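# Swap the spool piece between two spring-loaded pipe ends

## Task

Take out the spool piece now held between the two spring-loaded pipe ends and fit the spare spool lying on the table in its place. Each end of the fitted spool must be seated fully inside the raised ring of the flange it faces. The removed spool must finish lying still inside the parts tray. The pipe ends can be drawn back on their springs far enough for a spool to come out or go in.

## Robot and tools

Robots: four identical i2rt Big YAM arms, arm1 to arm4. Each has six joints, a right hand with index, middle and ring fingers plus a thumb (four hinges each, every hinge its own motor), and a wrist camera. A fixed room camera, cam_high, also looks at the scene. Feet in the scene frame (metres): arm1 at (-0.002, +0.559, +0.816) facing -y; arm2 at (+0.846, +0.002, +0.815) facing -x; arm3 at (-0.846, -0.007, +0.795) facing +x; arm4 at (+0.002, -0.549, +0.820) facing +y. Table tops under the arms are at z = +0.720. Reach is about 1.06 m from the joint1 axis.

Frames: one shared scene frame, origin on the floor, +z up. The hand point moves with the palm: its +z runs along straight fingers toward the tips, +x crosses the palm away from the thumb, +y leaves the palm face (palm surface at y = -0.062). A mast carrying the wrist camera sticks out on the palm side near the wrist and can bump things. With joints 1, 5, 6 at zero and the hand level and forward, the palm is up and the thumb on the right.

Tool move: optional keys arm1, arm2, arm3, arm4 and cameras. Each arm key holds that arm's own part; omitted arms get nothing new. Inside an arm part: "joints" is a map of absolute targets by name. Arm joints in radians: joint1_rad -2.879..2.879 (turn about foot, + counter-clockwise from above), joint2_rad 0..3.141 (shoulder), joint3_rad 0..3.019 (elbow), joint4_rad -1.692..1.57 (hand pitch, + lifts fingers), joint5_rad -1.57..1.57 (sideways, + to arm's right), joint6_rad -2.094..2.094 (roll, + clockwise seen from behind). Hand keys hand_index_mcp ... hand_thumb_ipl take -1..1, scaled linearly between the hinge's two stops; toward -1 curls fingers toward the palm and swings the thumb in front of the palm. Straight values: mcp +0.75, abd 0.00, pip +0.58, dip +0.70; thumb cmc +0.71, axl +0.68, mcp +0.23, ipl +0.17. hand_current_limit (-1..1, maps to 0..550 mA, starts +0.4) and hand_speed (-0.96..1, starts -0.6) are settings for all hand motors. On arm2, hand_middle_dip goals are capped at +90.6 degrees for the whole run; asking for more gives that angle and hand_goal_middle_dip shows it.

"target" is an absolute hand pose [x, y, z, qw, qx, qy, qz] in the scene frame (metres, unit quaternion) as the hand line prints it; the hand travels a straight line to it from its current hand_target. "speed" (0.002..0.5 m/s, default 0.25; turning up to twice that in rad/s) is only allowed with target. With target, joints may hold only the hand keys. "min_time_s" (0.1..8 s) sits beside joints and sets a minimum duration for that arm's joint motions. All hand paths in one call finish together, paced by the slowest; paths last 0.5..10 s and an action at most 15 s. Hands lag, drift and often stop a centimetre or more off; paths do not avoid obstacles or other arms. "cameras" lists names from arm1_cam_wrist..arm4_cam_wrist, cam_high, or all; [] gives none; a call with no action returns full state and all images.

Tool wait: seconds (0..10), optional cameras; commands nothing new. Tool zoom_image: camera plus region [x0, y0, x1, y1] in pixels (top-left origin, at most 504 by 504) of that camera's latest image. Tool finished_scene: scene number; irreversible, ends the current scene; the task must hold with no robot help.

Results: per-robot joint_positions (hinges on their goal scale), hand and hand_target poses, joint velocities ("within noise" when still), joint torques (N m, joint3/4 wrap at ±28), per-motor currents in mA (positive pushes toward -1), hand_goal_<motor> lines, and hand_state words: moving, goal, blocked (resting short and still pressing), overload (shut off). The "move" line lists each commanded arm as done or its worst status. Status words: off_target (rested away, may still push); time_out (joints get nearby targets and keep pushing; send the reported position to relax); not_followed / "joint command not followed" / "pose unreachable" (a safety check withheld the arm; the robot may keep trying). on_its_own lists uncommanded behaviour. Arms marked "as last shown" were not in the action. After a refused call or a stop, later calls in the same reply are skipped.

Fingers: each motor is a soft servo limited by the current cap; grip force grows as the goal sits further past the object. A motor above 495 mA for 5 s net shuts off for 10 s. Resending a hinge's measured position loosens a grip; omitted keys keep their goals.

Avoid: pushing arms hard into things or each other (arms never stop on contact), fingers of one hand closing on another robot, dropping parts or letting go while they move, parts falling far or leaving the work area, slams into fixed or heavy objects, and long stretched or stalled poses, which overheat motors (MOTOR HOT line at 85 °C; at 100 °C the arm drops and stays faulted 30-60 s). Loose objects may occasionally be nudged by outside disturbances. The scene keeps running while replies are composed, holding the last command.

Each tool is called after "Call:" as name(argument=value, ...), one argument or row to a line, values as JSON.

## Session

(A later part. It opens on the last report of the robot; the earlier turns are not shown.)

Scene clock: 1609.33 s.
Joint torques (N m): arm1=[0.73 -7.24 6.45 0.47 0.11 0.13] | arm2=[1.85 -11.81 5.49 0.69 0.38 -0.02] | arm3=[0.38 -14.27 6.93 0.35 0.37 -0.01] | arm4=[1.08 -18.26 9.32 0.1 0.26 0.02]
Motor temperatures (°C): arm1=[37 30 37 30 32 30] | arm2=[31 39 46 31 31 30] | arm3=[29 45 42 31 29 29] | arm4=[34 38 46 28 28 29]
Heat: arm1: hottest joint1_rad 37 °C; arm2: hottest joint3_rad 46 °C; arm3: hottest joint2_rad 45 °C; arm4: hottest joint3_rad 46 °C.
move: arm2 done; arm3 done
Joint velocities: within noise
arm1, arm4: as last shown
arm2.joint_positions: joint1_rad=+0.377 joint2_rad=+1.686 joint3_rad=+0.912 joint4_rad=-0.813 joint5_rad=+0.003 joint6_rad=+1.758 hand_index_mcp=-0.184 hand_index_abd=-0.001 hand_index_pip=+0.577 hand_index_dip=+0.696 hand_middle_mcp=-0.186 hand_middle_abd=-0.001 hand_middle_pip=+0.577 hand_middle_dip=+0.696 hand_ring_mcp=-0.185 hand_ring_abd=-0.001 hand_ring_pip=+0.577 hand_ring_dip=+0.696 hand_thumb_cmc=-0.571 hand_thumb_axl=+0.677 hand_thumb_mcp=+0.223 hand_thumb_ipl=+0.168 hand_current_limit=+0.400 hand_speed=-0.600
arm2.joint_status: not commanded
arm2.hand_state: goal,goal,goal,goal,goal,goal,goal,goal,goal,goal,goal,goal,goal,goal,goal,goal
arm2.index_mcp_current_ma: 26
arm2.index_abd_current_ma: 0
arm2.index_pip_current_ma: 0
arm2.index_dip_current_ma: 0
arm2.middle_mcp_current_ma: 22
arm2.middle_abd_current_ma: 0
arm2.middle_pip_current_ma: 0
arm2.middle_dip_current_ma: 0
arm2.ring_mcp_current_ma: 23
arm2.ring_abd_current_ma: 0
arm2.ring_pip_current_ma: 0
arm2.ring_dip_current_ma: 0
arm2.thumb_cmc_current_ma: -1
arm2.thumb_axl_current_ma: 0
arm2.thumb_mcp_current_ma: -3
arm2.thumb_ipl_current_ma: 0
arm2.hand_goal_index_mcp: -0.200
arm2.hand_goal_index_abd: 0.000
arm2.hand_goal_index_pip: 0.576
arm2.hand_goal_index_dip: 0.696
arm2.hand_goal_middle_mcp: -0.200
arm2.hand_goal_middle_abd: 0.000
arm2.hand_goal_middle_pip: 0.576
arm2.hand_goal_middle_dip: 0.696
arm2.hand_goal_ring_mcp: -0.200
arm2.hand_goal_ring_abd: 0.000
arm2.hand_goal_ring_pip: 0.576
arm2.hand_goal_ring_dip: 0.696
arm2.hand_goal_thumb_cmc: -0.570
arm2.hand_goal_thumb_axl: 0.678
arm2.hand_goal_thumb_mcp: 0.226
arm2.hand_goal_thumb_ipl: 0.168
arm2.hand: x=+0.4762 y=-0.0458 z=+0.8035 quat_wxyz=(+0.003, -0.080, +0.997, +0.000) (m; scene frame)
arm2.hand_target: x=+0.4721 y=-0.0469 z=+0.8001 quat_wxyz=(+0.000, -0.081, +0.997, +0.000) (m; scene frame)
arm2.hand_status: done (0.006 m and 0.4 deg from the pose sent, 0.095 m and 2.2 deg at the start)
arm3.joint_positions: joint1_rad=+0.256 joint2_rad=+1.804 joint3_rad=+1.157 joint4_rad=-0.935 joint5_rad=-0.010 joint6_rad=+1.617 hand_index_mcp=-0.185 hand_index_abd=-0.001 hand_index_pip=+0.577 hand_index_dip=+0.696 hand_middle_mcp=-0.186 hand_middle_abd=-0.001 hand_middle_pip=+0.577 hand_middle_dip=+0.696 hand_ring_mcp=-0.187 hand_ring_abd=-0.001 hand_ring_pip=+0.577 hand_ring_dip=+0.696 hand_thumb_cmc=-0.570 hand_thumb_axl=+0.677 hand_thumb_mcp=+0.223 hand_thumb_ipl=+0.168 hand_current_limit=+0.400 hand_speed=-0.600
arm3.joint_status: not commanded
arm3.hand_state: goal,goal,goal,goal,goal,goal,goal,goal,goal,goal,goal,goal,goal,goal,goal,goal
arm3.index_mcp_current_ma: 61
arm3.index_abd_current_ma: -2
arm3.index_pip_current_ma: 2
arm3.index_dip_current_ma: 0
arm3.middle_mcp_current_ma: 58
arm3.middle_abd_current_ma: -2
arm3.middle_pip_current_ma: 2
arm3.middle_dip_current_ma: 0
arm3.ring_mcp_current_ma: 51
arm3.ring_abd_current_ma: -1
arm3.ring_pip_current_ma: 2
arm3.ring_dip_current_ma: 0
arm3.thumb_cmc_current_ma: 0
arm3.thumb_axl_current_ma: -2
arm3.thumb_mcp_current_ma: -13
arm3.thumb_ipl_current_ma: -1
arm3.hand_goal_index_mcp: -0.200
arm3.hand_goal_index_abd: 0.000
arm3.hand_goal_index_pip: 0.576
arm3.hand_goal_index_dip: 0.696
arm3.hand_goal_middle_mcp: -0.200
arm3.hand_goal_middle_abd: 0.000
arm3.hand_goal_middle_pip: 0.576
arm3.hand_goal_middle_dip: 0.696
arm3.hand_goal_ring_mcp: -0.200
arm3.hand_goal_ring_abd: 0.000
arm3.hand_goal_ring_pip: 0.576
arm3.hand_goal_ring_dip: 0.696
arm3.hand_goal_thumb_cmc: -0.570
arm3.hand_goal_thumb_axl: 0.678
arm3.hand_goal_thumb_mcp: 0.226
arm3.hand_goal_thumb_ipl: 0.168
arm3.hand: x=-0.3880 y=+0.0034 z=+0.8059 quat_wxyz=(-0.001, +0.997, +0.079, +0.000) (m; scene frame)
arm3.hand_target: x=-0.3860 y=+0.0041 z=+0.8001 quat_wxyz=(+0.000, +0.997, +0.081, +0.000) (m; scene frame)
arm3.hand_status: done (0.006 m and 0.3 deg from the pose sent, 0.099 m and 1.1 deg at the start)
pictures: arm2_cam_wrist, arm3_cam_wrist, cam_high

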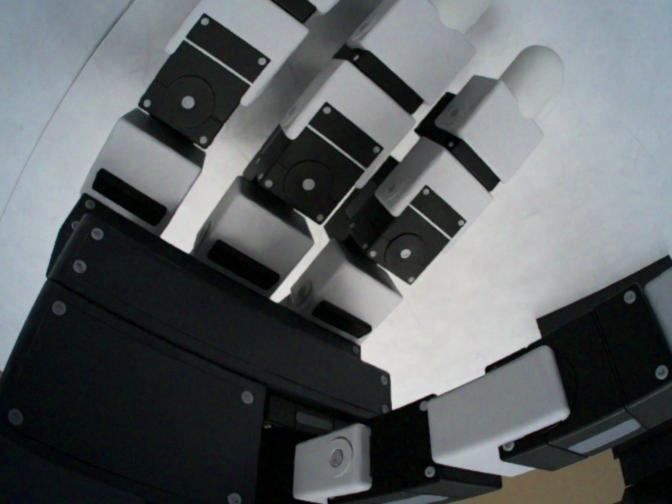

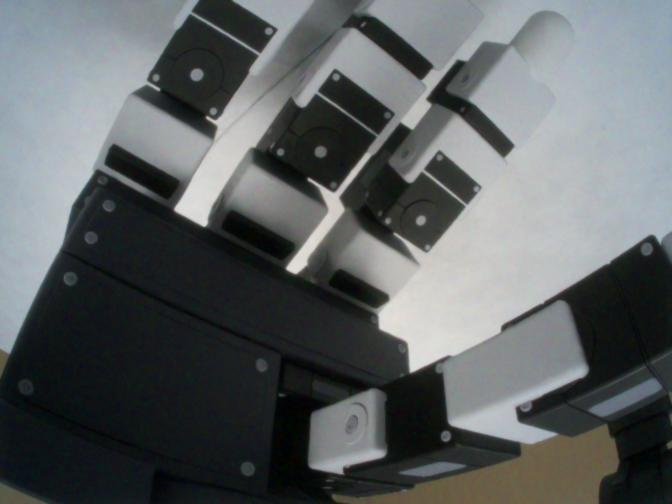

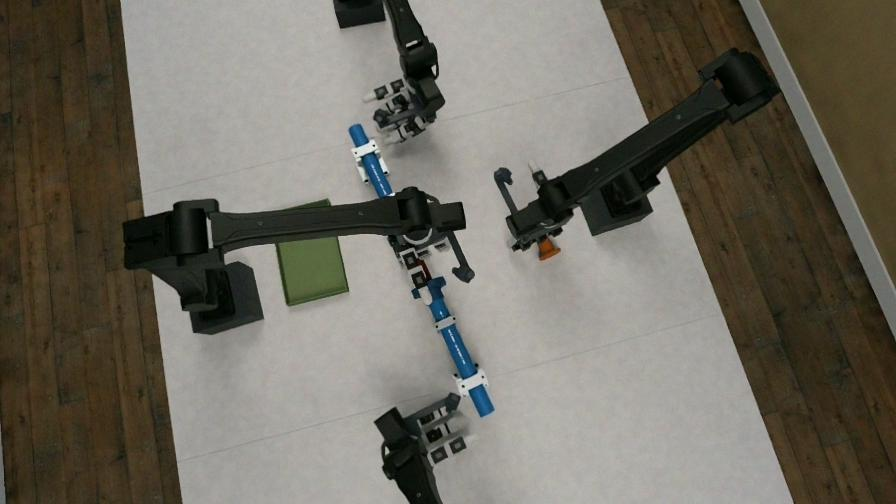

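Call:
move(
  arm2={"target": [0.4554, 0.0566, 0.797, 0, -0.0811, 0.9967, 0], "speed": 0.12},
  arm3={"target": [-0.3724, -0.0996, 0.795, 0, 0.9967, 0.0811, 0], "speed": 0.12},
  cameras=["arm2_cam_wrist", "arm3_cam_wrist", "cam_high"],
)

Call:
zoom_image(
  camera="cam_high",
  region=[380, 300, 540, 460],
)

Call:
zoom_image(
  camera="cam_high",
  region=[300, 50, 460, 210],
)

Scene clock: 1644.83 s.
Joint torques (N m): arm1=[0.91 -7 6.43 0.4 0.1 0.13] | arm2=[1.38 -12.22 5.46 0.76 0.32 -0.16] | arm3=[-0.5 -13.92 7.73 0.39 0.38 -0.05] | arm4=[1.03 -18.32 9.29 0.1 0.26 0.01]
Motor temperatures (°C): arm1=[37 30 37 29 32 30] | arm2=[31 38 43 31 31 30] | arm3=[29 45 42 31 29 29] | arm4=[33 38 46 28 28 29]
Heat: arm1: hottest joint1_rad 37 °C; arm2: hottest joint3_rad 43 °C; arm3: hottest joint2_rad 45 °C; arm4: hottest joint3_rad 46 °C.
move: arm2 done; arm3 done
Joint velocities: within noise
arm1, arm4: as last shown
arm2.joint_positions: joint1_rad=+0.123 joint2_rad=+1.686 joint3_rad=+0.893 joint4_rad=-0.801 joint5_rad=+0.007 joint6_rad=+1.511 hand_index_mcp=-0.184 hand_index_abd=-0.001 hand_index_pip=+0.577 hand_index_dip=+0.696 hand_middle_mcp=-0.186 hand_middle_abd=-0.001 hand_middle_pip=+0.577 hand_middle_dip=+0.696 hand_ring_mcp=-0.185 hand_ring_abd=+0.002 hand_ring_pip=+0.577 hand_ring_dip=+0.696 hand_thumb_cmc=-0.571 hand_thumb_axl=+0.677 hand_thumb_mcp=+0.223 hand_thumb_ipl=+0.168 hand_current_limit=+0.400 hand_speed=-0.600
arm2.joint_status: not commanded
arm2.hand_state: goal,goal,goal,goal,goal,goal,goal,goal,goal,goal,goal,goal,goal,goal,goal,goal
arm2.index_mcp_current_ma: 26
arm2.index_abd_current_ma: 0
arm2.index_pip_current_ma: 0
arm2.index_dip_current_ma: 0
arm2.middle_mcp_current_ma: 22
arm2.middle_abd_current_ma: 0
arm2.middle_pip_current_ma: 0
arm2.middle_dip_current_ma: 0
arm2.ring_mcp_current_ma: 23
arm2.ring_abd_current_ma: 1
arm2.ring_pip_current_ma: 0
arm2.ring_dip_current_ma: 0
arm2.thumb_cmc_current_ma: -1
arm2.thumb_axl_current_ma: 0
arm2.thumb_mcp_current_ma: -3
arm2.thumb_ipl_current_ma: 0
arm2.hand_goal_index_mcp: -0.200
arm2.hand_goal_index_abd: 0.000
arm2.hand_goal_index_pip: 0.576
arm2.hand_goal_index_dip: 0.696
arm2.hand_goal_middle_mcp: -0.200
arm2.hand_goal_middle_abd: 0.000
arm2.hand_goal_middle_pip: 0.576
arm2.hand_goal_middle_dip: 0.696
arm2.hand_goal_ring_mcp: -0.200
arm2.hand_goal_ring_abd: 0.000
arm2.hand_goal_ring_pip: 0.576
arm2.hand_goal_ring_dip: 0.696
arm2.hand_goal_thumb_cmc: -0.570
arm2.hand_goal_thumb_axl: 0.678
arm2.hand_goal_thumb_mcp: 0.226
arm2.hand_goal_thumb_ipl: 0.168
arm2.hand: x=+0.4619 y=+0.0546 z=+0.7978 quat_wxyz=(+0.008, -0.076, +0.997, +0.000) (m; scene frame)
arm2.hand_target: x=+0.4556 y=+0.0566 z=+0.7971 quat_wxyz=(+0.000, -0.081, +0.997, +0.000) (m; scene frame)
arm2.hand_status: done (0.007 m and 1.1 deg from the pose sent, 0.105 m and 0.4 deg at the start)
arm3.joint_positions: joint1_rad=+0.049 joint2_rad=+1.815 joint3_rad=+1.153 joint4_rad=-0.926 joint5_rad=-0.008 joint6_rad=+1.406 hand_index_mcp=-0.185 hand_index_abd=-0.001 hand_index_pip=+0.577 hand_index_dip=+0.696 hand_middle_mcp=-0.186 hand_middle_abd=-0.001 hand_middle_pip=+0.577 hand_middle_dip=+0.696 hand_ring_mcp=-0.187 hand_ring_abd=-0.001 hand_ring_pip=+0.577 hand_ring_dip=+0.696 hand_thumb_cmc=-0.570 hand_thumb_axl=+0.677 hand_thumb_mcp=+0.223 hand_thumb_ipl=+0.168 hand_current_limit=+0.400 hand_speed=-0.600
arm3.joint_status: not commanded
arm3.hand_state: goal,goal,goal,goal,goal,goal,goal,goal,goal,goal,goal,goal,goal,goal,goal,goal
arm3.index_mcp_current_ma: 61
arm3.index_abd_current_ma: -2
arm3.index_pip_current_ma: 2
arm3.index_dip_current_ma: 0
arm3.middle_mcp_current_ma: 58
arm3.middle_abd_current_ma: -2
arm3.middle_pip_current_ma: 2
arm3.middle_dip_current_ma: 0
arm3.ring_mcp_current_ma: 51
arm3.ring_abd_current_ma: -1
arm3.ring_pip_current_ma: 2
arm3.ring_dip_current_ma: 0
arm3.thumb_cmc_current_ma: 0
arm3.thumb_axl_current_ma: -2
arm3.thumb_mcp_current_ma: -13
arm3.thumb_ipl_current_ma: -1
arm3.hand_goal_index_mcp: -0.200
arm3.hand_goal_index_abd: 0.000
arm3.hand_goal_index_pip: 0.576
arm3.hand_goal_index_dip: 0.696
arm3.hand_goal_middle_mcp: -0.200
arm3.hand_goal_middle_abd: 0.000
arm3.hand_goal_middle_pip: 0.576
arm3.hand_goal_middle_dip: 0.696
arm3.hand_goal_ring_mcp: -0.200
arm3.hand_goal_ring_abd: 0.000
arm3.hand_goal_ring_pip: 0.576
arm3.hand_goal_ring_dip: 0.696
arm3.hand_goal_thumb_cmc: -0.570
arm3.hand_goal_thumb_axl: 0.678
arm3.hand_goal_thumb_mcp: 0.226
arm3.hand_goal_thumb_ipl: 0.168
arm3.hand: x=-0.3789 y=-0.0951 z=+0.8000 quat_wxyz=(-0.001, +0.997, +0.081, -0.003) (m; scene frame)
arm3.hand_target: x=-0.3727 y=-0.0996 z=+0.7951 quat_wxyz=(+0.000, +0.997, +0.081, +0.000) (m; scene frame)
arm3.hand_status: done (0.009 m and 0.4 deg from the pose sent, 0.105 m and 0.3 deg at the start)
pictures: arm2_cam_wrist, arm3_cam_wrist, cam_high

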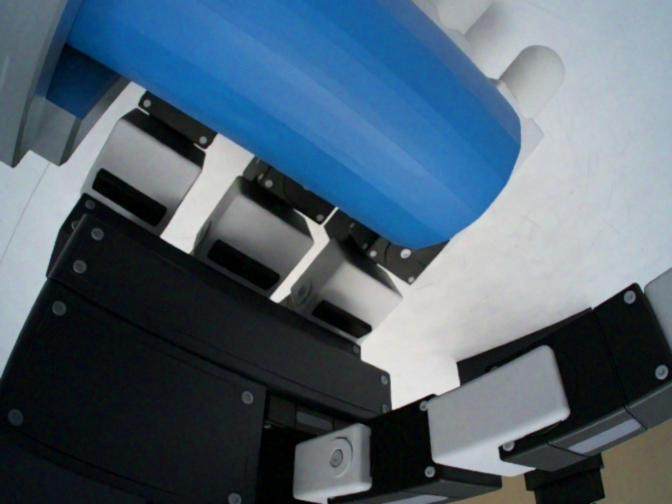

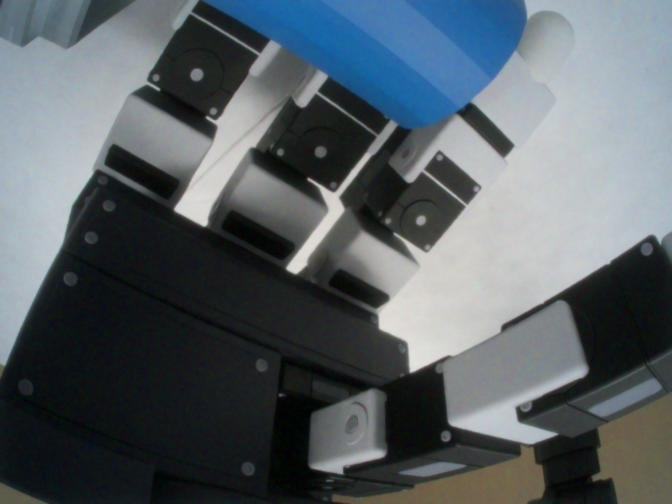

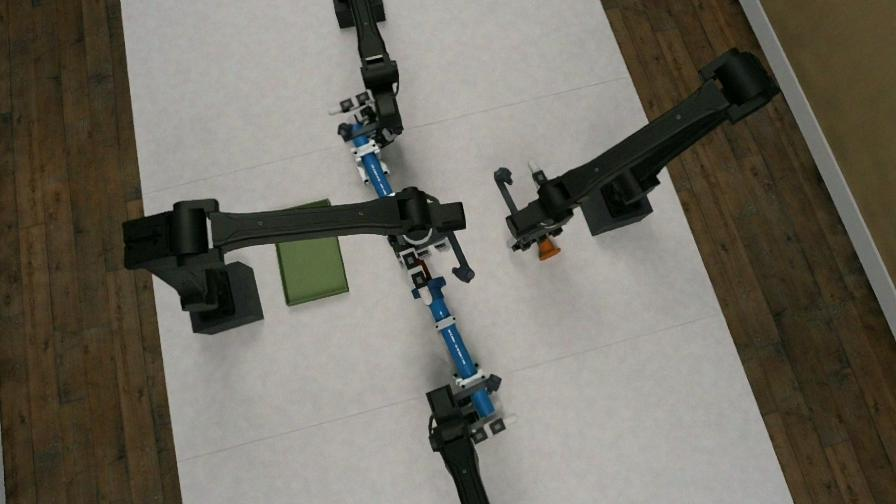

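Scaled by 3.150 from the camera's 896x504 image, which has a finer 1280x720 frame.

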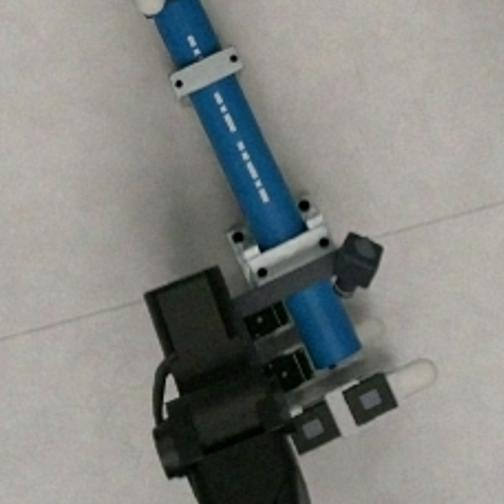

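Scaled by 3.150 from the camera's 896x504 image, which has a finer 1280x720 frame.

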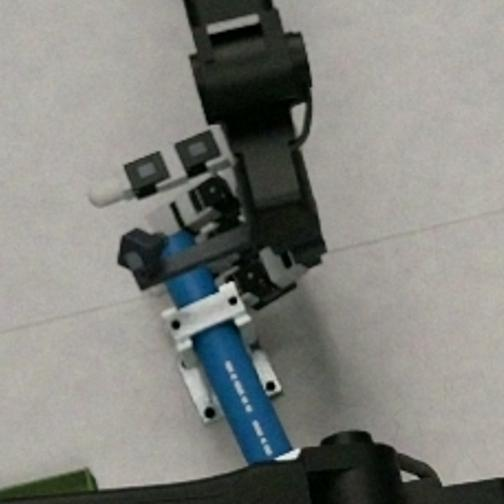

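Call:
move(
  arm2={"target": [0.4522, 0.0763, 0.795, 0, -0.0811, 0.9967, 0], "speed": 0.08},
  arm3={"target": [-0.3670, -0.1340, 0.793, 0, 0.9967, 0.0811, 0], "speed": 0.08},
  cameras=["arm2_cam_wrist", "arm3_cam_wrist", "cam_high"],
)

Scene clock: 1658.87 s.
Joint torques (N m): arm1=[0.97 -7.12 6.56 0.39 0.11 0.14] | arm2=[1.55 -11.63 5.79 0.84 0.36 -0.1] | arm3=[-0.44 -14.15 9.22 0.27 0.38 -0.06] | arm4=[1.03 -18.37 9.35 0.09 0.26 0.02]
Motor temperatures (°C): arm1=[37 30 37 29 32 30] | arm2=[31 37 43 31 31 30] | arm3=[29 45 42 31 29 29] | arm4=[33 38 46 28 28 29]
Heat: arm1: hottest joint1_rad 37 °C; arm2: hottest joint3_rad 43 °C; arm3: hottest joint2_rad 45 °C; arm4: hottest joint3_rad 46 °C.
move: arm2 done; arm3 off_target
Joint velocities: within noise
arm1.joint_positions: joint1_rad=+0.139 joint2_rad=+1.231 joint3_rad=+0.610 joint4_rad=-0.990 joint5_rad=-0.003 joint6_rad=+1.590 hand_index_mcp=+0.753 hand_index_abd=+0.042 hand_index_pip=+0.575 hand_index_dip=+0.695 hand_middle_mcp=+0.751 hand_middle_abd=-0.058 hand_middle_pip=+0.575 hand_middle_dip=+0.696 hand_ring_mcp=+0.751 hand_ring_abd=-0.217 hand_ring_pip=+0.577 hand_ring_dip=+0.696 hand_thumb_cmc=-0.570 hand_thumb_axl=+0.677 hand_thumb_mcp=+0.223 hand_thumb_ipl=+0.168 hand_current_limit=+0.750 hand_speed=-0.600
arm1.joint_status: not commanded
arm1.hand_state: goal,blocked,goal,goal,goal,blocked,goal,goal,goal,goal,goal,goal,goal,goal,goal,goal
arm1.index_mcp_current_ma: 0
arm1.index_abd_current_ma: 481
arm1.index_pip_current_ma: 0
arm1.index_dip_current_ma: 0
arm1.middle_mcp_current_ma: -1
arm1.middle_abd_current_ma: -481
arm1.middle_pip_current_ma: 0
arm1.middle_dip_current_ma: 0
arm1.ring_mcp_current_ma: -1
arm1.ring_abd_current_ma: 1
arm1.ring_pip_current_ma: 0
arm1.ring_dip_current_ma: 0
arm1.thumb_cmc_current_ma: 0
arm1.thumb_axl_current_ma: 0
arm1.thumb_mcp_current_ma: -1
arm1.thumb_ipl_current_ma: 0
arm1.hand_goal_index_mcp: 0.754
arm1.hand_goal_index_abd: -0.150
arm1.hand_goal_index_pip: 0.576
arm1.hand_goal_index_dip: 0.696
arm1.hand_goal_middle_mcp: 0.754
arm1.hand_goal_middle_abd: 0.150
arm1.hand_goal_middle_pip: 0.576
arm1.hand_goal_middle_dip: 0.696
arm1.hand_goal_ring_mcp: 0.754
arm1.hand_goal_ring_abd: -0.220
arm1.hand_goal_ring_pip: 0.576
arm1.hand_goal_ring_dip: 0.696
arm1.hand_goal_thumb_cmc: -0.570
arm1.hand_goal_thumb_axl: 0.678
arm1.hand_goal_thumb_mcp: 0.226
arm1.hand_goal_thumb_ipl: 0.168
arm1.hand: x=-0.0413 y=+0.3117 z=+0.8604 quat_wxyz=(-0.009, +0.764, -0.645, -0.009) (m; scene frame)
arm1.hand_target: x=-0.0401 y=+0.3101 z=+0.8620 quat_wxyz=(+0.000, +0.762, -0.647, +0.000) (m; scene frame)
arm1.hand_status: not commanded
arm2.joint_positions: joint1_rad=+0.076 joint2_rad=+1.686 joint3_rad=+0.892 joint4_rad=-0.796 joint5_rad=+0.007 joint6_rad=+1.455 hand_index_mcp=-0.184 hand_index_abd=-0.001 hand_index_pip=+0.577 hand_index_dip=+0.696 hand_middle_mcp=-0.186 hand_middle_abd=-0.001 hand_middle_pip=+0.577 hand_middle_dip=+0.696 hand_ring_mcp=-0.187 hand_ring_abd=+0.003 hand_ring_pip=+0.577 hand_ring_dip=+0.696 hand_thumb_cmc=-0.571 hand_thumb_axl=+0.677 hand_thumb_mcp=+0.223 hand_thumb_ipl=+0.168 hand_current_limit=+0.400 hand_speed=-0.600
arm2.joint_status: not commanded
arm2.hand_state: goal,goal,goal,goal,goal,goal,goal,goal,goal,goal,goal,goal,goal,goal,goal,goal
arm2.index_mcp_current_ma: 26
arm2.index_abd_current_ma: 0
arm2.index_pip_current_ma: 0
arm2.index_dip_current_ma: 0
arm2.middle_mcp_current_ma: 22
arm2.middle_abd_current_ma: 0
arm2.middle_pip_current_ma: 0
arm2.middle_dip_current_ma: 0
arm2.ring_mcp_current_ma: 21
arm2.ring_abd_current_ma: 2
arm2.ring_pip_current_ma: 0
arm2.ring_dip_current_ma: 0
arm2.thumb_cmc_current_ma: -1
arm2.thumb_axl_current_ma: 0
arm2.thumb_mcp_current_ma: -3
arm2.thumb_ipl_current_ma: 0
arm2.hand_goal_index_mcp: -0.200
arm2.hand_goal_index_abd: 0.000
arm2.hand_goal_index_pip: 0.576
arm2.hand_goal_index_dip: 0.696
arm2.hand_goal_middle_mcp: -0.200
arm2.hand_goal_middle_abd: 0.000
arm2.hand_goal_middle_pip: 0.576
arm2.hand_goal_middle_dip: 0.696
arm2.hand_goal_ring_mcp: -0.200
arm2.hand_goal_ring_abd: 0.000
arm2.hand_goal_ring_pip: 0.576
arm2.hand_goal_ring_dip: 0.696
arm2.hand_goal_thumb_cmc: -0.570
arm2.hand_goal_thumb_axl: 0.678
arm2.hand_goal_thumb_mcp: 0.226
arm2.hand_goal_thumb_ipl: 0.168
arm2.hand: x=+0.4590 y=+0.0734 z=+0.7974 quat_wxyz=(+0.006, -0.080, +0.997, +0.000) (m; scene frame)
arm2.hand_target: x=+0.4523 y=+0.0763 z=+0.7951 quat_wxyz=(+0.000, -0.081, +0.997, +0.000) (m; scene frame)
arm2.hand_status: done (0.008 m and 0.7 deg from the pose sent, 0.024 m and 1.1 deg at the start)
arm3.joint_positions: joint1_rad=-0.020 joint2_rad=+1.833 joint3_rad=+1.153 joint4_rad=-0.926 joint5_rad=-0.007 joint6_rad=+1.336 hand_index_mcp=-0.185 hand_index_abd=-0.001 hand_index_pip=+0.577 hand_index_dip=+0.696 hand_middle_mcp=-0.186 hand_middle_abd=-0.001 hand_middle_pip=+0.577 hand_middle_dip=+0.696 hand_ring_mcp=-0.187 hand_ring_abd=-0.001 hand_ring_pip=+0.577 hand_ring_dip=+0.696 hand_thumb_cmc=-0.570 hand_thumb_axl=+0.677 hand_thumb_mcp=+0.223 hand_thumb_ipl=+0.168 hand_current_limit=+0.400 hand_speed=-0.600
arm3.joint_status: not commanded
arm3.hand_state: goal,goal,goal,goal,goal,goal,goal,goal,goal,goal,goal,goal,goal,goal,goal,goal
arm3.index_mcp_current_ma: 61
arm3.index_abd_current_ma: -2
arm3.index_pip_current_ma: 2
arm3.index_dip_current_ma: 0
arm3.middle_mcp_current_ma: 58
arm3.middle_abd_current_ma: -2
arm3.middle_pip_current_ma: 2
arm3.middle_dip_current_ma: 0
arm3.ring_mcp_current_ma: 51
arm3.ring_abd_current_ma: -1
arm3.ring_pip_current_ma: 2
arm3.ring_dip_current_ma: 0
arm3.thumb_cmc_current_ma: 0
arm3.thumb_axl_current_ma: -2
arm3.thumb_mcp_current_ma: -13
arm3.thumb_ipl_current_ma: -1
arm3.hand_goal_index_mcp: -0.200
arm3.hand_goal_index_abd: 0.000
arm3.hand_goal_index_pip: 0.576
arm3.hand_goal_index_dip: 0.696
arm3.hand_goal_middle_mcp: -0.200
arm3.hand_goal_middle_abd: 0.000
arm3.hand_goal_middle_pip: 0.576
arm3.hand_goal_middle_dip: 0.696
arm3.hand_goal_ring_mcp: -0.200
arm3.hand_goal_ring_abd: 0.000
arm3.hand_goal_ring_pip: 0.576
arm3.hand_goal_ring_dip: 0.696
arm3.hand_goal_thumb_cmc: -0.570
arm3.hand_goal_thumb_axl: 0.678
arm3.hand_goal_thumb_mcp: 0.226
arm3.hand_goal_thumb_ipl: 0.168
arm3.hand: x=-0.3823 y=-0.1280 z=+0.7922 quat_wxyz=(-0.002, +0.997, +0.081, -0.011) (m; scene frame)
arm3.hand_target: x=-0.3676 y=-0.1340 z=+0.7932 quat_wxyz=(+0.000, +0.997, +0.081, +0.000) (m; scene frame)
arm3.hand_status: off_target (0.016 m and 1.3 deg from the pose sent, 0.041 m and 0.4 deg at the start)
arm4: as last shown
pictures: arm2_cam_wrist, arm3_cam_wrist, cam_high

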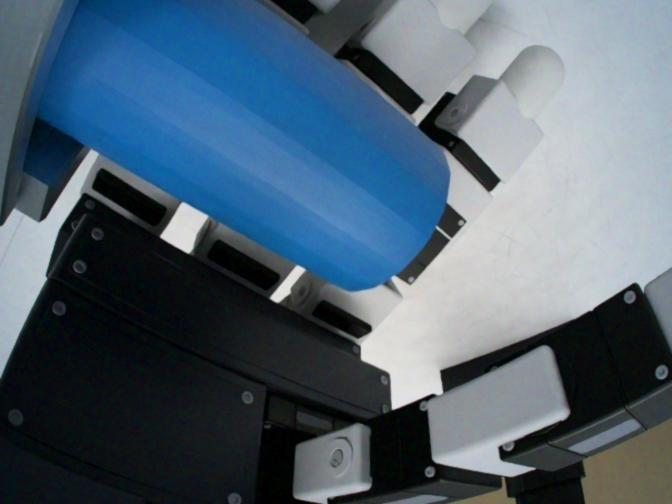

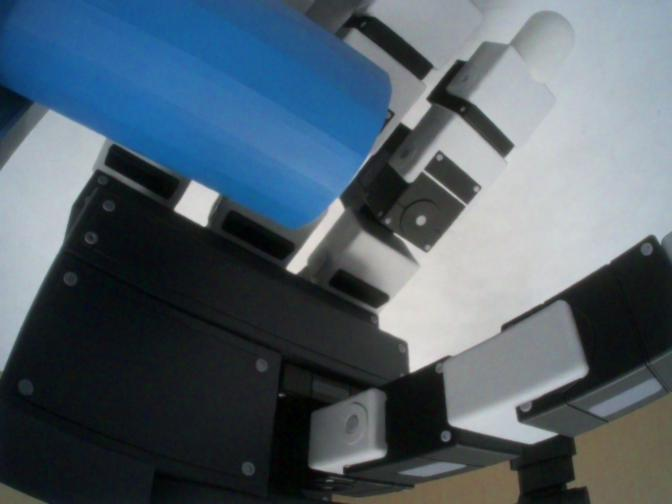

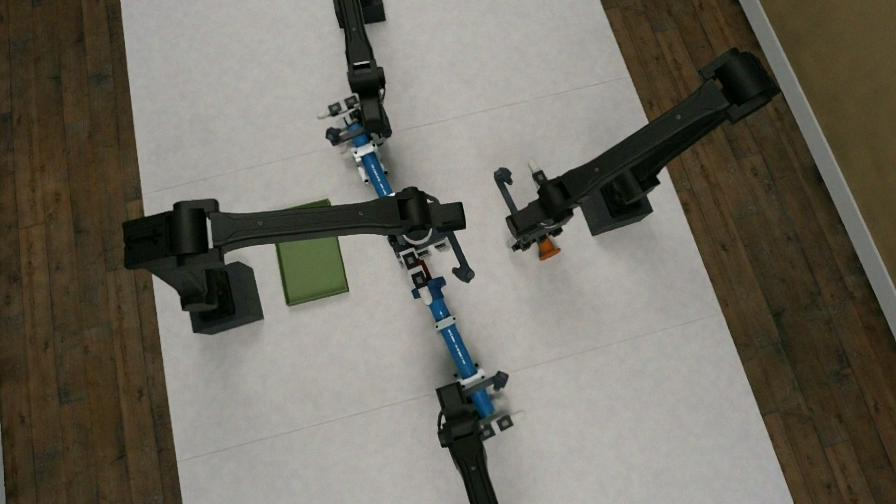

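Call:
move(
  arm2={"joints": {"hand_index_mcp": -0.6, "hand_middle_mcp": -0.6, "hand_ring_mcp": -0.6, "hand_index_pip": -0.45, "hand_middle_pip": -0.45, "hand_ring_pip": -0.45, "hand_index_dip": -0.35, "hand_middle_dip": -0.35, "hand_ring_dip": -0.35, "hand_current_limit": 0.7}},
  cameras=["arm2_cam_wrist"],
)

Scene clock: 1673.90 s.
Joint torques (N m): arm1=[0.79 -7.53 6.45 0.47 0.12 0.14] | arm2=[5.48 -13.74 5.68 0.23 -1.04 0.09] | arm3=[-0.56 -14.1 9.24 0.27 0.37 -0.06] | arm4=[0.91 -18.32 9.31 0.09 0.26 0.02]
Motor temperatures (°C): arm1=[37 30 37 29 32 30] | arm2=[31 37 43 31 31 30] | arm3=[29 45 42 31 29 29] | arm4=[33 39 46 28 28 29]
Heat: arm1: hottest joint1_rad 37 °C; arm2: hottest joint3_rad 43 °C; arm3: hottest joint2_rad 45 °C; arm4: hottest joint3_rad 46 °C.
move: arm2 off_target
Joint velocities: within noise
arm1, arm3, arm4: as last shown
arm2.joint_positions: joint1_rad=+0.023 joint2_rad=+1.711 joint3_rad=+0.893 joint4_rad=-0.779 joint5_rad=+0.041 joint6_rad=+1.438 hand_index_mcp=-0.463 hand_index_abd=-0.001 hand_index_pip=-0.063 hand_index_dip=-0.327 hand_middle_mcp=-0.492 hand_middle_abd=+0.005 hand_middle_pip=-0.227 hand_middle_dip=-0.197 hand_ring_mcp=-0.505 hand_ring_abd=-0.001 hand_ring_pip=-0.236 hand_ring_dip=-0.182 hand_thumb_cmc=-0.568 hand_thumb_axl=+0.683 hand_thumb_mcp=+0.245 hand_thumb_ipl=+0.163 hand_current_limit=+0.700 hand_speed=-0.600
arm2.joint_status: hand_index_mcp off_target (ended at -0.463, target -0.600); hand_index_pip off_target (ended at -0.063, target -0.450); hand_index_dip off_target (ended at -0.327, target -0.350); hand_middle_mcp off_target (ended at -0.492, target -0.600); hand_middle_pip off_target (ended at -0.227, target -0.450); hand_middle_dip off_target (ended at -0.197, target -0.350); hand_ring_mcp off_target (ended at -0.505, target -0.600); hand_ring_pip off_target (ended at -0.236, target -0.450); hand_ring_dip off_target (ended at -0.182, target -0.350); the others done
arm2.hand_state: blocked,goal,blocked,blocked,blocked,goal,blocked,blocked,blocked,goal,blocked,blocked,goal,goal,goal,goal
arm2.index_mcp_current_ma: 468
arm2.index_abd_current_ma: 0
arm2.index_pip_current_ma: 467
arm2.index_dip_current_ma: 40
arm2.middle_mcp_current_ma: 376
arm2.middle_abd_current_ma: 4
arm2.middle_pip_current_ma: 468
arm2.middle_dip_current_ma: 468
arm2.ring_mcp_current_ma: 312
arm2.ring_abd_current_ma: 0
arm2.ring_pip_current_ma: 467
arm2.ring_dip_current_ma: 468
arm2.thumb_cmc_current_ma: 2
arm2.thumb_axl_current_ma: 6
arm2.thumb_mcp_current_ma: 44
arm2.thumb_ipl_current_ma: -7
arm2.hand_goal_index_mcp: -0.600
arm2.hand_goal_index_abd: 0.000
arm2.hand_goal_index_pip: -0.450
arm2.hand_goal_index_dip: -0.350
arm2.hand_goal_middle_mcp: -0.600
arm2.hand_goal_middle_abd: 0.000
arm2.hand_goal_middle_pip: -0.450
arm2.hand_goal_middle_dip: -0.350
arm2.hand_goal_ring_mcp: -0.600
arm2.hand_goal_ring_abd: 0.000
arm2.hand_goal_ring_pip: -0.450
arm2.hand_goal_ring_dip: -0.350
arm2.hand_goal_thumb_cmc: -0.570
arm2.hand_goal_thumb_axl: 0.678
arm2.hand_goal_thumb_mcp: 0.226
arm2.hand_goal_thumb_ipl: 0.168
arm2.hand: x=+0.4612 y=+0.0999 z=+0.7910 quat_wxyz=(+0.011, -0.063, +0.998, +0.016) (m; scene frame)
arm2.hand_target: x=+0.4522 y=+0.0763 z=+0.7952 quat_wxyz=(+0.000, -0.081, +0.997, +0.000) (m; scene frame)
arm2.hand_status: not commanded
arm4.joint_positions: joint1_rad=-0.101 joint2_rad=+1.823 joint3_rad=+1.547 joint4_rad=-1.312 joint5_rad=-0.002 joint6_rad=+1.354 hand_index_mcp=+0.750 hand_index_abd=+0.002 hand_index_pip=+0.577 hand_index_dip=+0.696 hand_middle_mcp=+0.754 hand_middle_abd=-0.099 hand_middle_pip=+0.576 hand_middle_dip=+0.696 hand_ring_mcp=+0.749 hand_ring_abd=-0.217 hand_ring_pip=+0.577 hand_ring_dip=+0.696 hand_thumb_cmc=-0.569 hand_thumb_axl=+0.677 hand_thumb_mcp=+0.223 hand_thumb_ipl=+0.168 hand_current_limit=+0.750 hand_speed=-0.600
arm4.hand: x=+0.1184 y=-0.0137 z=+0.9513 quat_wxyz=(+0.002, +0.647, +0.762, -0.005) (m; scene frame)
pictures: arm2_cam_wrist

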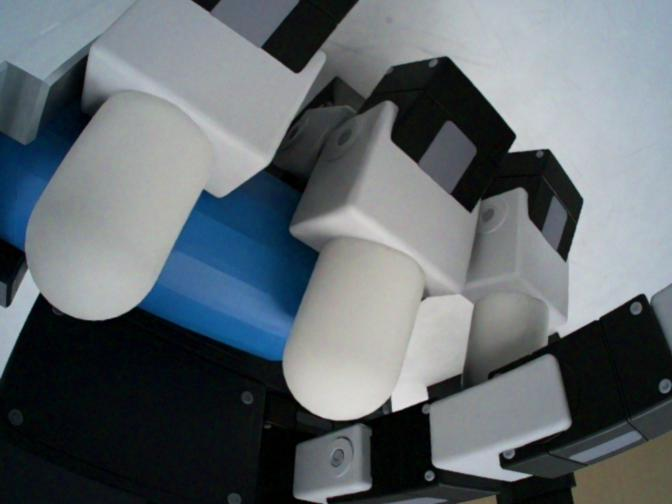

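Call:
move(
  arm2={"target": [0.4850, 0.105, 0.795, 0, -0.0811, 0.9967, 0], "speed": 0.05, "joints": {"hand_index_mcp": -0.45, "hand_index_pip": 0.0, "hand_index_dip": -0.3}},
  cameras=["arm2_cam_wrist", "arm4_cam_wrist", "cam_high"],
)

Call:
zoom_image(
  camera="cam_high",
  region=[380, 240, 540, 440],
)

Scene clock: 1695.93 s.
Joint torques (N m): arm1=[0.85 -7.06 6.45 0.46 0.1 0.14] | arm2=[0.91 -14.8 2.18 -0.61 0.03 -0.09] | arm3=[-0.5 -14.15 9.22 0.27 0.38 -0.06] | arm4=[1.03 -18.37 9.32 0.12 0.22 0.02]
Motor temperatures (°C): arm1=[37 30 37 29 32 30] | arm2=[31 37 43 31 32 30] | arm3=[29 45 42 31 29 29] | arm4=[33 39 46 28 28 29]
Heat: arm1: hottest joint1_rad 37 °C; arm2: hottest joint3_rad 43 °C; arm3: hottest joint2_rad 45 °C; arm4: hottest joint3_rad 46 °C.
move: arm2 off_target
Joint velocities: within noise
arm1, arm3: as last shown
arm2.joint_positions: joint1_rad=+0.003 joint2_rad=+1.666 joint3_rad=+0.846 joint4_rad=-0.725 joint5_rad=+0.015 joint6_rad=+1.379 hand_index_mcp=-0.438 hand_index_abd=-0.001 hand_index_pip=-0.038 hand_index_dip=-0.320 hand_middle_mcp=-0.510 hand_middle_abd=+0.005 hand_middle_pip=-0.255 hand_middle_dip=-0.278 hand_ring_mcp=-0.507 hand_ring_abd=-0.003 hand_ring_pip=-0.245 hand_ring_dip=-0.277 hand_thumb_cmc=-0.570 hand_thumb_axl=+0.683 hand_thumb_mcp=+0.240 hand_thumb_ipl=+0.166 hand_current_limit=+0.700 hand_speed=-0.600
arm2.joint_status: hand_index_pip off_target (ended at -0.038, target +0.000); hand_index_dip off_target (ended at -0.320, target -0.300); the others done
arm2.hand_state: goal,goal,blocked,blocked,blocked,goal,blocked,blocked,blocked,goal,blocked,blocked,goal,goal,goal,goal
arm2.index_mcp_current_ma: 19
arm2.index_abd_current_ma: 0
arm2.index_pip_current_ma: -81
arm2.index_dip_current_ma: -34
arm2.middle_mcp_current_ma: 290
arm2.middle_abd_current_ma: 4
arm2.middle_pip_current_ma: 468
arm2.middle_dip_current_ma: 197
arm2.ring_mcp_current_ma: 303
arm2.ring_abd_current_ma: -2
arm2.ring_pip_current_ma: 467
arm2.ring_dip_current_ma: 202
arm2.thumb_cmc_current_ma: 0
arm2.thumb_axl_current_ma: 6
arm2.thumb_mcp_current_ma: 29
arm2.thumb_ipl_current_ma: -2
arm2.hand_goal_index_mcp: -0.450
arm2.hand_goal_index_abd: 0.000
arm2.hand_goal_index_pip: 0.000
arm2.hand_goal_index_dip: -0.300
arm2.hand_goal_middle_mcp: -0.600
arm2.hand_goal_middle_abd: 0.000
arm2.hand_goal_middle_pip: -0.450
arm2.hand_goal_middle_dip: -0.350
arm2.hand_goal_ring_mcp: -0.600
arm2.hand_goal_ring_abd: 0.000
arm2.hand_goal_ring_pip: -0.450
arm2.hand_goal_ring_dip: -0.350
arm2.hand_goal_thumb_cmc: -0.570
arm2.hand_goal_thumb_axl: 0.678
arm2.hand_goal_thumb_mcp: 0.226
arm2.hand_goal_thumb_ipl: 0.168
arm2.on_its_own: hand_middle_pip moved -0.028 toward your old target -0.450; hand_middle_dip moved -0.082 toward your old target -0.350; hand_ring_dip moved -0.095 toward your old target -0.350
arm2.hand: x=+0.4624 y=+0.1034 z=+0.7926 quat_wxyz=(-0.015, -0.082, +0.997, +0.006) (m; scene frame)
arm2.hand_target: x=+0.4843 y=+0.1050 z=+0.7941 quat_wxyz=(+0.000, -0.081, +0.997, +0.000) (m; scene frame)
arm2.hand_status: off_target (0.023 m and 1.9 deg from the pose sent, 0.025 m and 3.1 deg at the start)
arm4.joint_positions: joint1_rad=-0.101 joint2_rad=+1.823 joint3_rad=+1.547 joint4_rad=-1.312 joint5_rad=-0.001 joint6_rad=+1.354 hand_index_mcp=+0.748 hand_index_abd=+0.002 hand_index_pip=+0.574 hand_index_dip=+0.696 hand_middle_mcp=+0.750 hand_middle_abd=-0.099 hand_middle_pip=+0.576 hand_middle_dip=+0.696 hand_ring_mcp=+0.749 hand_ring_abd=-0.217 hand_ring_pip=+0.577 hand_ring_dip=+0.696 hand_thumb_cmc=-0.569 hand_thumb_axl=+0.677 hand_thumb_mcp=+0.223 hand_thumb_ipl=+0.168 hand_current_limit=+0.750 hand_speed=-0.600
arm4.joint_status: not commanded
arm4.hand_state: goal,blocked,goal,goal,goal,blocked,goal,goal,goal,goal,goal,goal,goal,goal,goal,goal
arm4.index_mcp_current_ma: -18
arm4.index_abd_current_ma: 481
arm4.index_pip_current_ma: -5
arm4.index_dip_current_ma: 0
arm4.middle_mcp_current_ma: -9
arm4.middle_abd_current_ma: -481
arm4.middle_pip_current_ma: -1
arm4.middle_dip_current_ma: 0
arm4.ring_mcp_current_ma: -12
arm4.ring_abd_current_ma: 7
arm4.ring_pip_current_ma: 1
arm4.ring_dip_current_ma: 0
arm4.thumb_cmc_current_ma: 3
arm4.thumb_axl_current_ma: -2
arm4.thumb_mcp_current_ma: -10
arm4.thumb_ipl_current_ma: -1
arm4.hand_goal_index_mcp: 0.754
arm4.hand_goal_index_abd: -0.150
arm4.hand_goal_index_pip: 0.576
arm4.hand_goal_index_dip: 0.696
arm4.hand_goal_middle_mcp: 0.754
arm4.hand_goal_middle_abd: 0.150
arm4.hand_goal_middle_pip: 0.576
arm4.hand_goal_middle_dip: 0.696
arm4.hand_goal_ring_mcp: 0.754
arm4.hand_goal_ring_abd: -0.220
arm4.hand_goal_ring_pip: 0.576
arm4.hand_goal_ring_dip: 0.696
arm4.hand_goal_thumb_cmc: -0.570
arm4.hand_goal_thumb_axl: 0.678
arm4.hand_goal_thumb_mcp: 0.226
arm4.hand_goal_thumb_ipl: 0.168
arm4.hand: x=+0.1185 y=-0.0137 z=+0.9513 quat_wxyz=(+0.003, +0.647, +0.762, -0.005) (m; scene frame)
arm4.hand_target: x=+0.1190 y=-0.0090 z=+0.9619 quat_wxyz=(+0.000, +0.647, +0.762, +0.000) (m; scene frame)
arm4.hand_status: not commanded
pictures: arm2_cam_wrist, arm4_cam_wrist, cam_high

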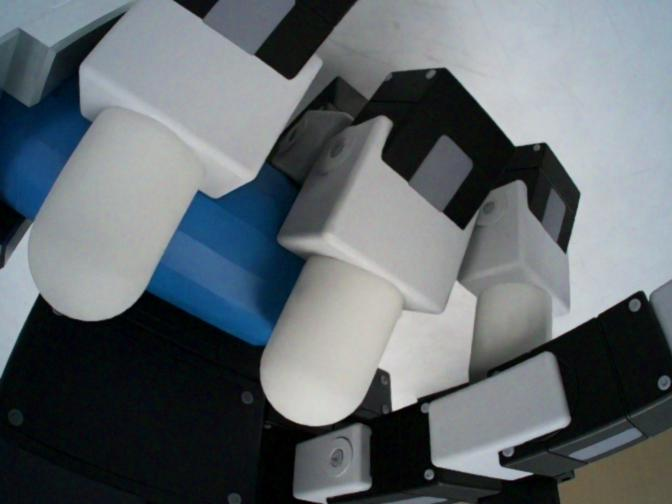

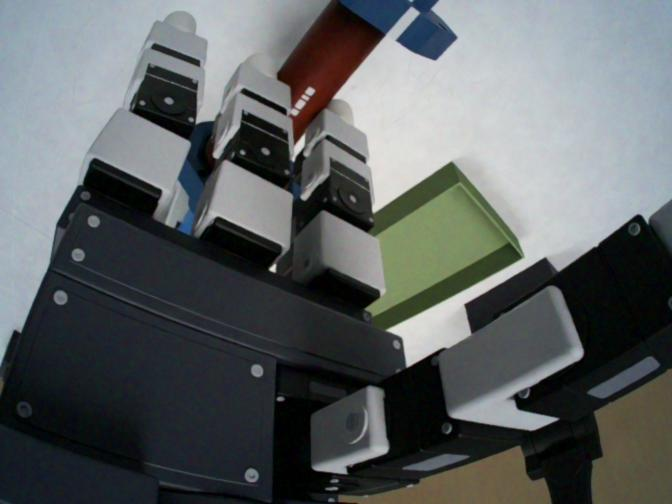

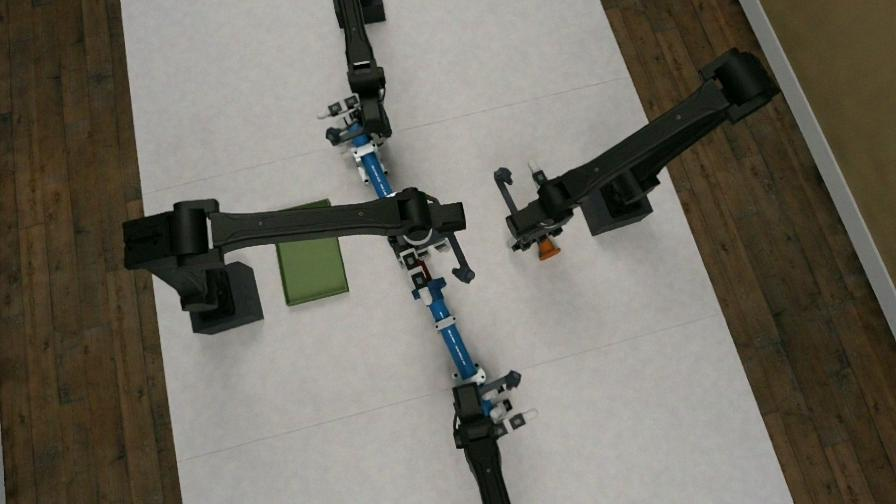

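Scaled by 2.520 from the camera's 896x504 image, which has a finer 1280x720 frame.

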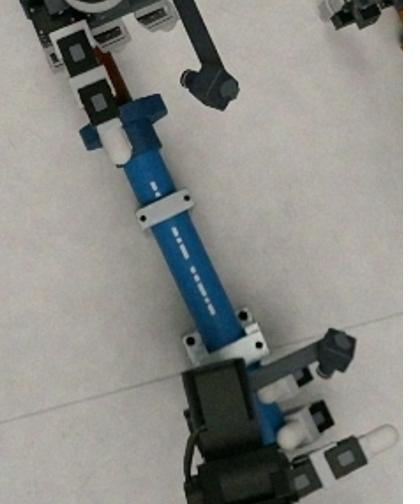

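Call:
move(
  arm2={"target": [0.5150, 0.110, 0.795, 0, -0.0811, 0.9967, 0], "speed": 0.05},
  cameras=["arm2_cam_wrist", "arm4_cam_wrist"],
)

Scene clock: 1707.73 s.
Joint torques (N m): arm1=[0.79 -7.53 6.45 0.46 0.09 0.13] | arm2=[0.56 -16.56 -0.09 -1.76 0.37 -0.03] | arm3=[-0.62 -14.04 9.24 0.28 0.38 -0.05] | arm4=[0.97 -18.32 9.35 0.1 0.07 0.01]
Motor temperatures (°C): arm1=[37 30 37 29 32 30] | arm2=[31 38 42 31 31 30] | arm3=[29 45 43 31 29 29] | arm4=[33 39 46 28 28 29]
Heat: arm1: hottest joint1_rad 37 °C; arm2: hottest joint3_rad 42 °C; arm3: hottest joint2_rad 45 °C; arm4: hottest joint3_rad 46 °C.
move: arm2 off_target
Joint velocities: within noise
arm1, arm3, arm4: as last shown
arm2.joint_positions: joint1_rad=-0.006 joint2_rad=+1.635 joint3_rad=+0.796 joint4_rad=-0.665 joint5_rad=+0.006 joint6_rad=+1.356 hand_index_mcp=-0.438 hand_index_abd=-0.001 hand_index_pip=-0.038 hand_index_dip=-0.320 hand_middle_mcp=-0.510 hand_middle_abd=+0.007 hand_middle_pip=-0.257 hand_middle_dip=-0.278 hand_ring_mcp=-0.468 hand_ring_abd=+0.007 hand_ring_pip=-0.262 hand_ring_dip=-0.277 hand_thumb_cmc=-0.570 hand_thumb_axl=+0.683 hand_thumb_mcp=+0.240 hand_thumb_ipl=+0.166 hand_current_limit=+0.700 hand_speed=-0.600
arm2.joint_status: not commanded
arm2.hand_state: goal,goal,blocked,blocked,blocked,goal,blocked,blocked,blocked,goal,blocked,blocked,goal,goal,goal,goal
arm2.index_mcp_current_ma: 19
arm2.index_abd_current_ma: 0
arm2.index_pip_current_ma: -81
arm2.index_dip_current_ma: -34
arm2.middle_mcp_current_ma: 290
arm2.middle_abd_current_ma: 6
arm2.middle_pip_current_ma: 467
arm2.middle_dip_current_ma: 197
arm2.ring_mcp_current_ma: 468
arm2.ring_abd_current_ma: 7
arm2.ring_pip_current_ma: 467
arm2.ring_dip_current_ma: 202
arm2.thumb_cmc_current_ma: 0
arm2.thumb_axl_current_ma: 6
arm2.thumb_mcp_current_ma: 29
arm2.thumb_ipl_current_ma: -2
arm2.hand_goal_index_mcp: -0.450
arm2.hand_goal_index_abd: 0.000
arm2.hand_goal_index_pip: 0.000
arm2.hand_goal_index_dip: -0.300
arm2.hand_goal_middle_mcp: -0.600
arm2.hand_goal_middle_abd: 0.000
arm2.hand_goal_middle_pip: -0.450
arm2.hand_goal_middle_dip: -0.350
arm2.hand_goal_ring_mcp: -0.600
arm2.hand_goal_ring_abd: 0.000
arm2.hand_goal_ring_pip: -0.450
arm2.hand_goal_ring_dip: -0.350
arm2.hand_goal_thumb_cmc: -0.570
arm2.hand_goal_thumb_axl: 0.678
arm2.hand_goal_thumb_mcp: 0.226
arm2.hand_goal_thumb_ipl: 0.168
arm2.hand: x=+0.4679 y=+0.1054 z=+0.7902 quat_wxyz=(-0.036, -0.089, +0.995, +0.004) (m; scene frame)
arm2.hand_target: x=+0.5120 y=+0.1098 z=+0.7917 quat_wxyz=(+0.000, -0.081, +0.997, +0.000) (m; scene frame)
arm2.hand_status: off_target (0.048 m and 4.2 deg from the pose sent, 0.053 m and 1.9 deg at the start)
arm4.joint_positions: joint1_rad=-0.101 joint2_rad=+1.823 joint3_rad=+1.547 joint4_rad=-1.312 joint5_rad=+0.002 joint6_rad=+1.354 hand_index_mcp=+0.741 hand_index_abd=+0.002 hand_index_pip=+0.570 hand_index_dip=+0.695 hand_middle_mcp=+0.744 hand_middle_abd=-0.099 hand_middle_pip=+0.572 hand_middle_dip=+0.696 hand_ring_mcp=+0.749 hand_ring_abd=-0.217 hand_ring_pip=+0.577 hand_ring_dip=+0.696 hand_thumb_cmc=-0.569 hand_thumb_axl=+0.677 hand_thumb_mcp=+0.223 hand_thumb_ipl=+0.168 hand_current_limit=+0.750 hand_speed=-0.600
arm4.index_mcp_current_ma: -41
arm4.index_pip_current_ma: -16
arm4.index_dip_current_ma: -2
arm4.middle_mcp_current_ma: -32
arm4.middle_pip_current_ma: -10
arm4.middle_dip_current_ma: -1
arm4.hand: x=+0.1192 y=-0.0137 z=+0.9517 quat_wxyz=(+0.004, +0.647, +0.762, -0.004) (m; scene frame)
pictures: arm2_cam_wrist, arm4_cam_wrist

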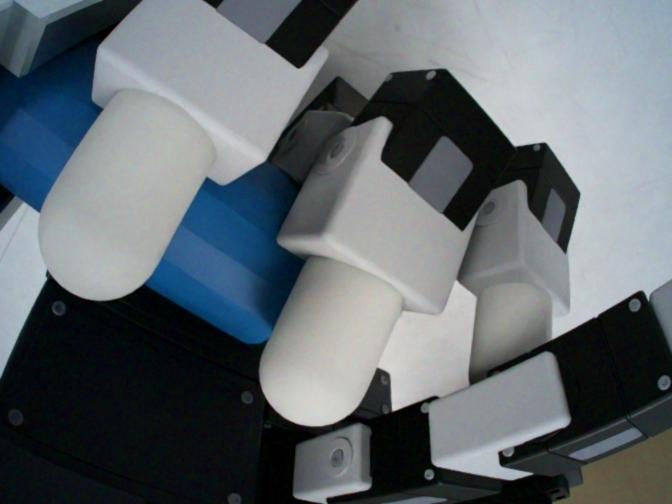

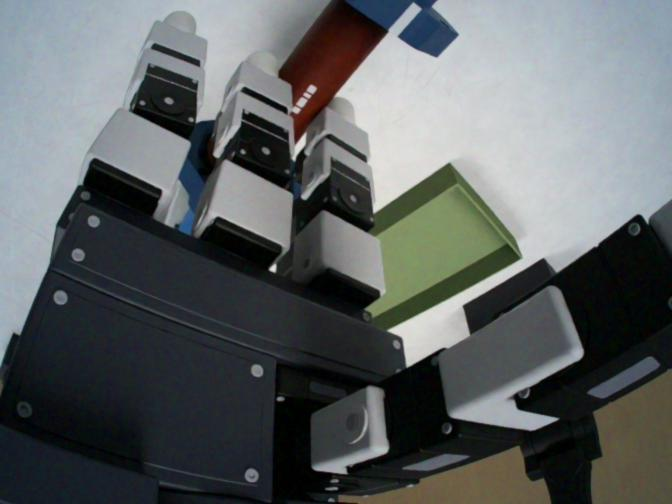

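Call:
move(
  arm3={"target": [-0.3520, -0.1330, 0.797, 0, 0.9967, 0.0811, 0], "speed": 0.08},
  cameras=["arm3_cam_wrist"],
)

Scene clock: 1719.70 s.
Joint torques (N m): arm1=[0.73 -7.3 6.48 0.42 0.11 0.14] | arm2=[0.5 -16.67 -0.08 -1.73 0.37 -0.04] | arm3=[-0.15 -14.39 10.22 -0.57 0.37 -0.02] | arm4=[1.03 -18.37 9.33 0.1 0.08 0.02]
Motor temperatures (°C): arm1=[37 30 37 29 32 30] | arm2=[31 37 41 31 31 30] | arm3=[29 45 43 31 29 29] | arm4=[33 39 46 28 28 29]
Heat: arm1: hottest joint1_rad 37 °C; arm2: hottest joint3_rad 41 °C; arm3: hottest joint2_rad 45 °C; arm4: hottest joint3_rad 46 °C.
move: arm3 off_target
Joint velocities: within noise
arm1, arm2, arm4: as last shown
arm2.middle_pip_current_ma: 468
arm3.joint_positions: joint1_rad=-0.020 joint2_rad=+1.857 joint3_rad=+1.193 joint4_rad=-0.930 joint5_rad=-0.007 joint6_rad=+1.336 hand_index_mcp=-0.185 hand_index_abd=-0.001 hand_index_pip=+0.577 hand_index_dip=+0.696 hand_middle_mcp=-0.186 hand_middle_abd=-0.001 hand_middle_pip=+0.577 hand_middle_dip=+0.696 hand_ring_mcp=-0.187 hand_ring_abd=+0.000 hand_ring_pip=+0.577 hand_ring_dip=+0.696 hand_thumb_cmc=-0.570 hand_thumb_axl=+0.677 hand_thumb_mcp=+0.223 hand_thumb_ipl=+0.168 hand_current_limit=+0.400 hand_speed=-0.600
arm3.joint_status: not commanded
arm3.hand_state: goal,goal,goal,goal,goal,goal,goal,goal,goal,goal,goal,goal,goal,goal,goal,goal
arm3.index_mcp_current_ma: 61
arm3.index_abd_current_ma: -2
arm3.index_pip_current_ma: 2
arm3.index_dip_current_ma: 0
arm3.middle_mcp_current_ma: 58
arm3.middle_abd_current_ma: -2
arm3.middle_pip_current_ma: 2
arm3.middle_dip_current_ma: 0
arm3.ring_mcp_current_ma: 51
arm3.ring_abd_current_ma: -1
arm3.ring_pip_current_ma: 2
arm3.ring_dip_current_ma: 0
arm3.thumb_cmc_current_ma: 0
arm3.thumb_axl_current_ma: -2
arm3.thumb_mcp_current_ma: -13
arm3.thumb_ipl_current_ma: -1
arm3.hand_goal_index_mcp: -0.200
arm3.hand_goal_index_abd: 0.000
arm3.hand_goal_index_pip: 0.576
arm3.hand_goal_index_dip: 0.696
arm3.hand_goal_middle_mcp: -0.200
arm3.hand_goal_middle_abd: 0.000
arm3.hand_goal_middle_pip: 0.576
arm3.hand_goal_middle_dip: 0.696
arm3.hand_goal_ring_mcp: -0.200
arm3.hand_goal_ring_abd: 0.000
arm3.hand_goal_ring_pip: 0.576
arm3.hand_goal_ring_dip: 0.696
arm3.hand_goal_thumb_cmc: -0.570
arm3.hand_goal_thumb_axl: 0.678
arm3.hand_goal_thumb_mcp: 0.226
arm3.hand_goal_thumb_ipl: 0.168
arm3.hand: x=-0.3669 y=-0.1291 z=+0.7932 quat_wxyz=(-0.001, +0.997, +0.081, -0.005) (m; scene frame)
arm3.hand_target: x=-0.3525 y=-0.1330 z=+0.7971 quat_wxyz=(+0.000, +0.997, +0.081, +0.000) (m; scene frame)
arm3.hand_status: off_target (0.016 m and 0.6 deg from the pose sent, 0.031 m and 1.3 deg at the start)
pictures: arm3_cam_wrist

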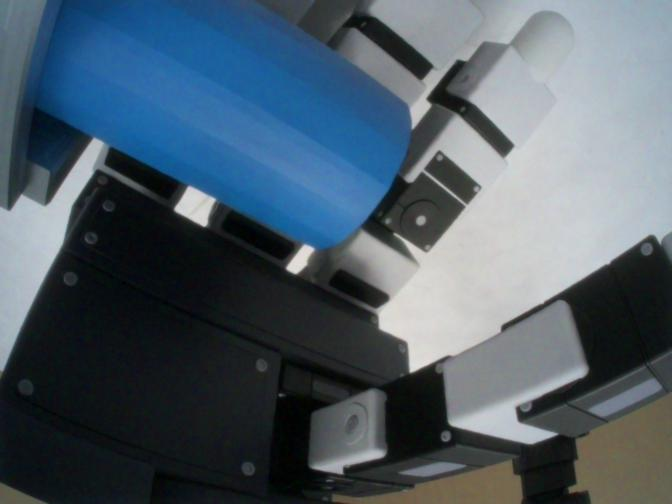

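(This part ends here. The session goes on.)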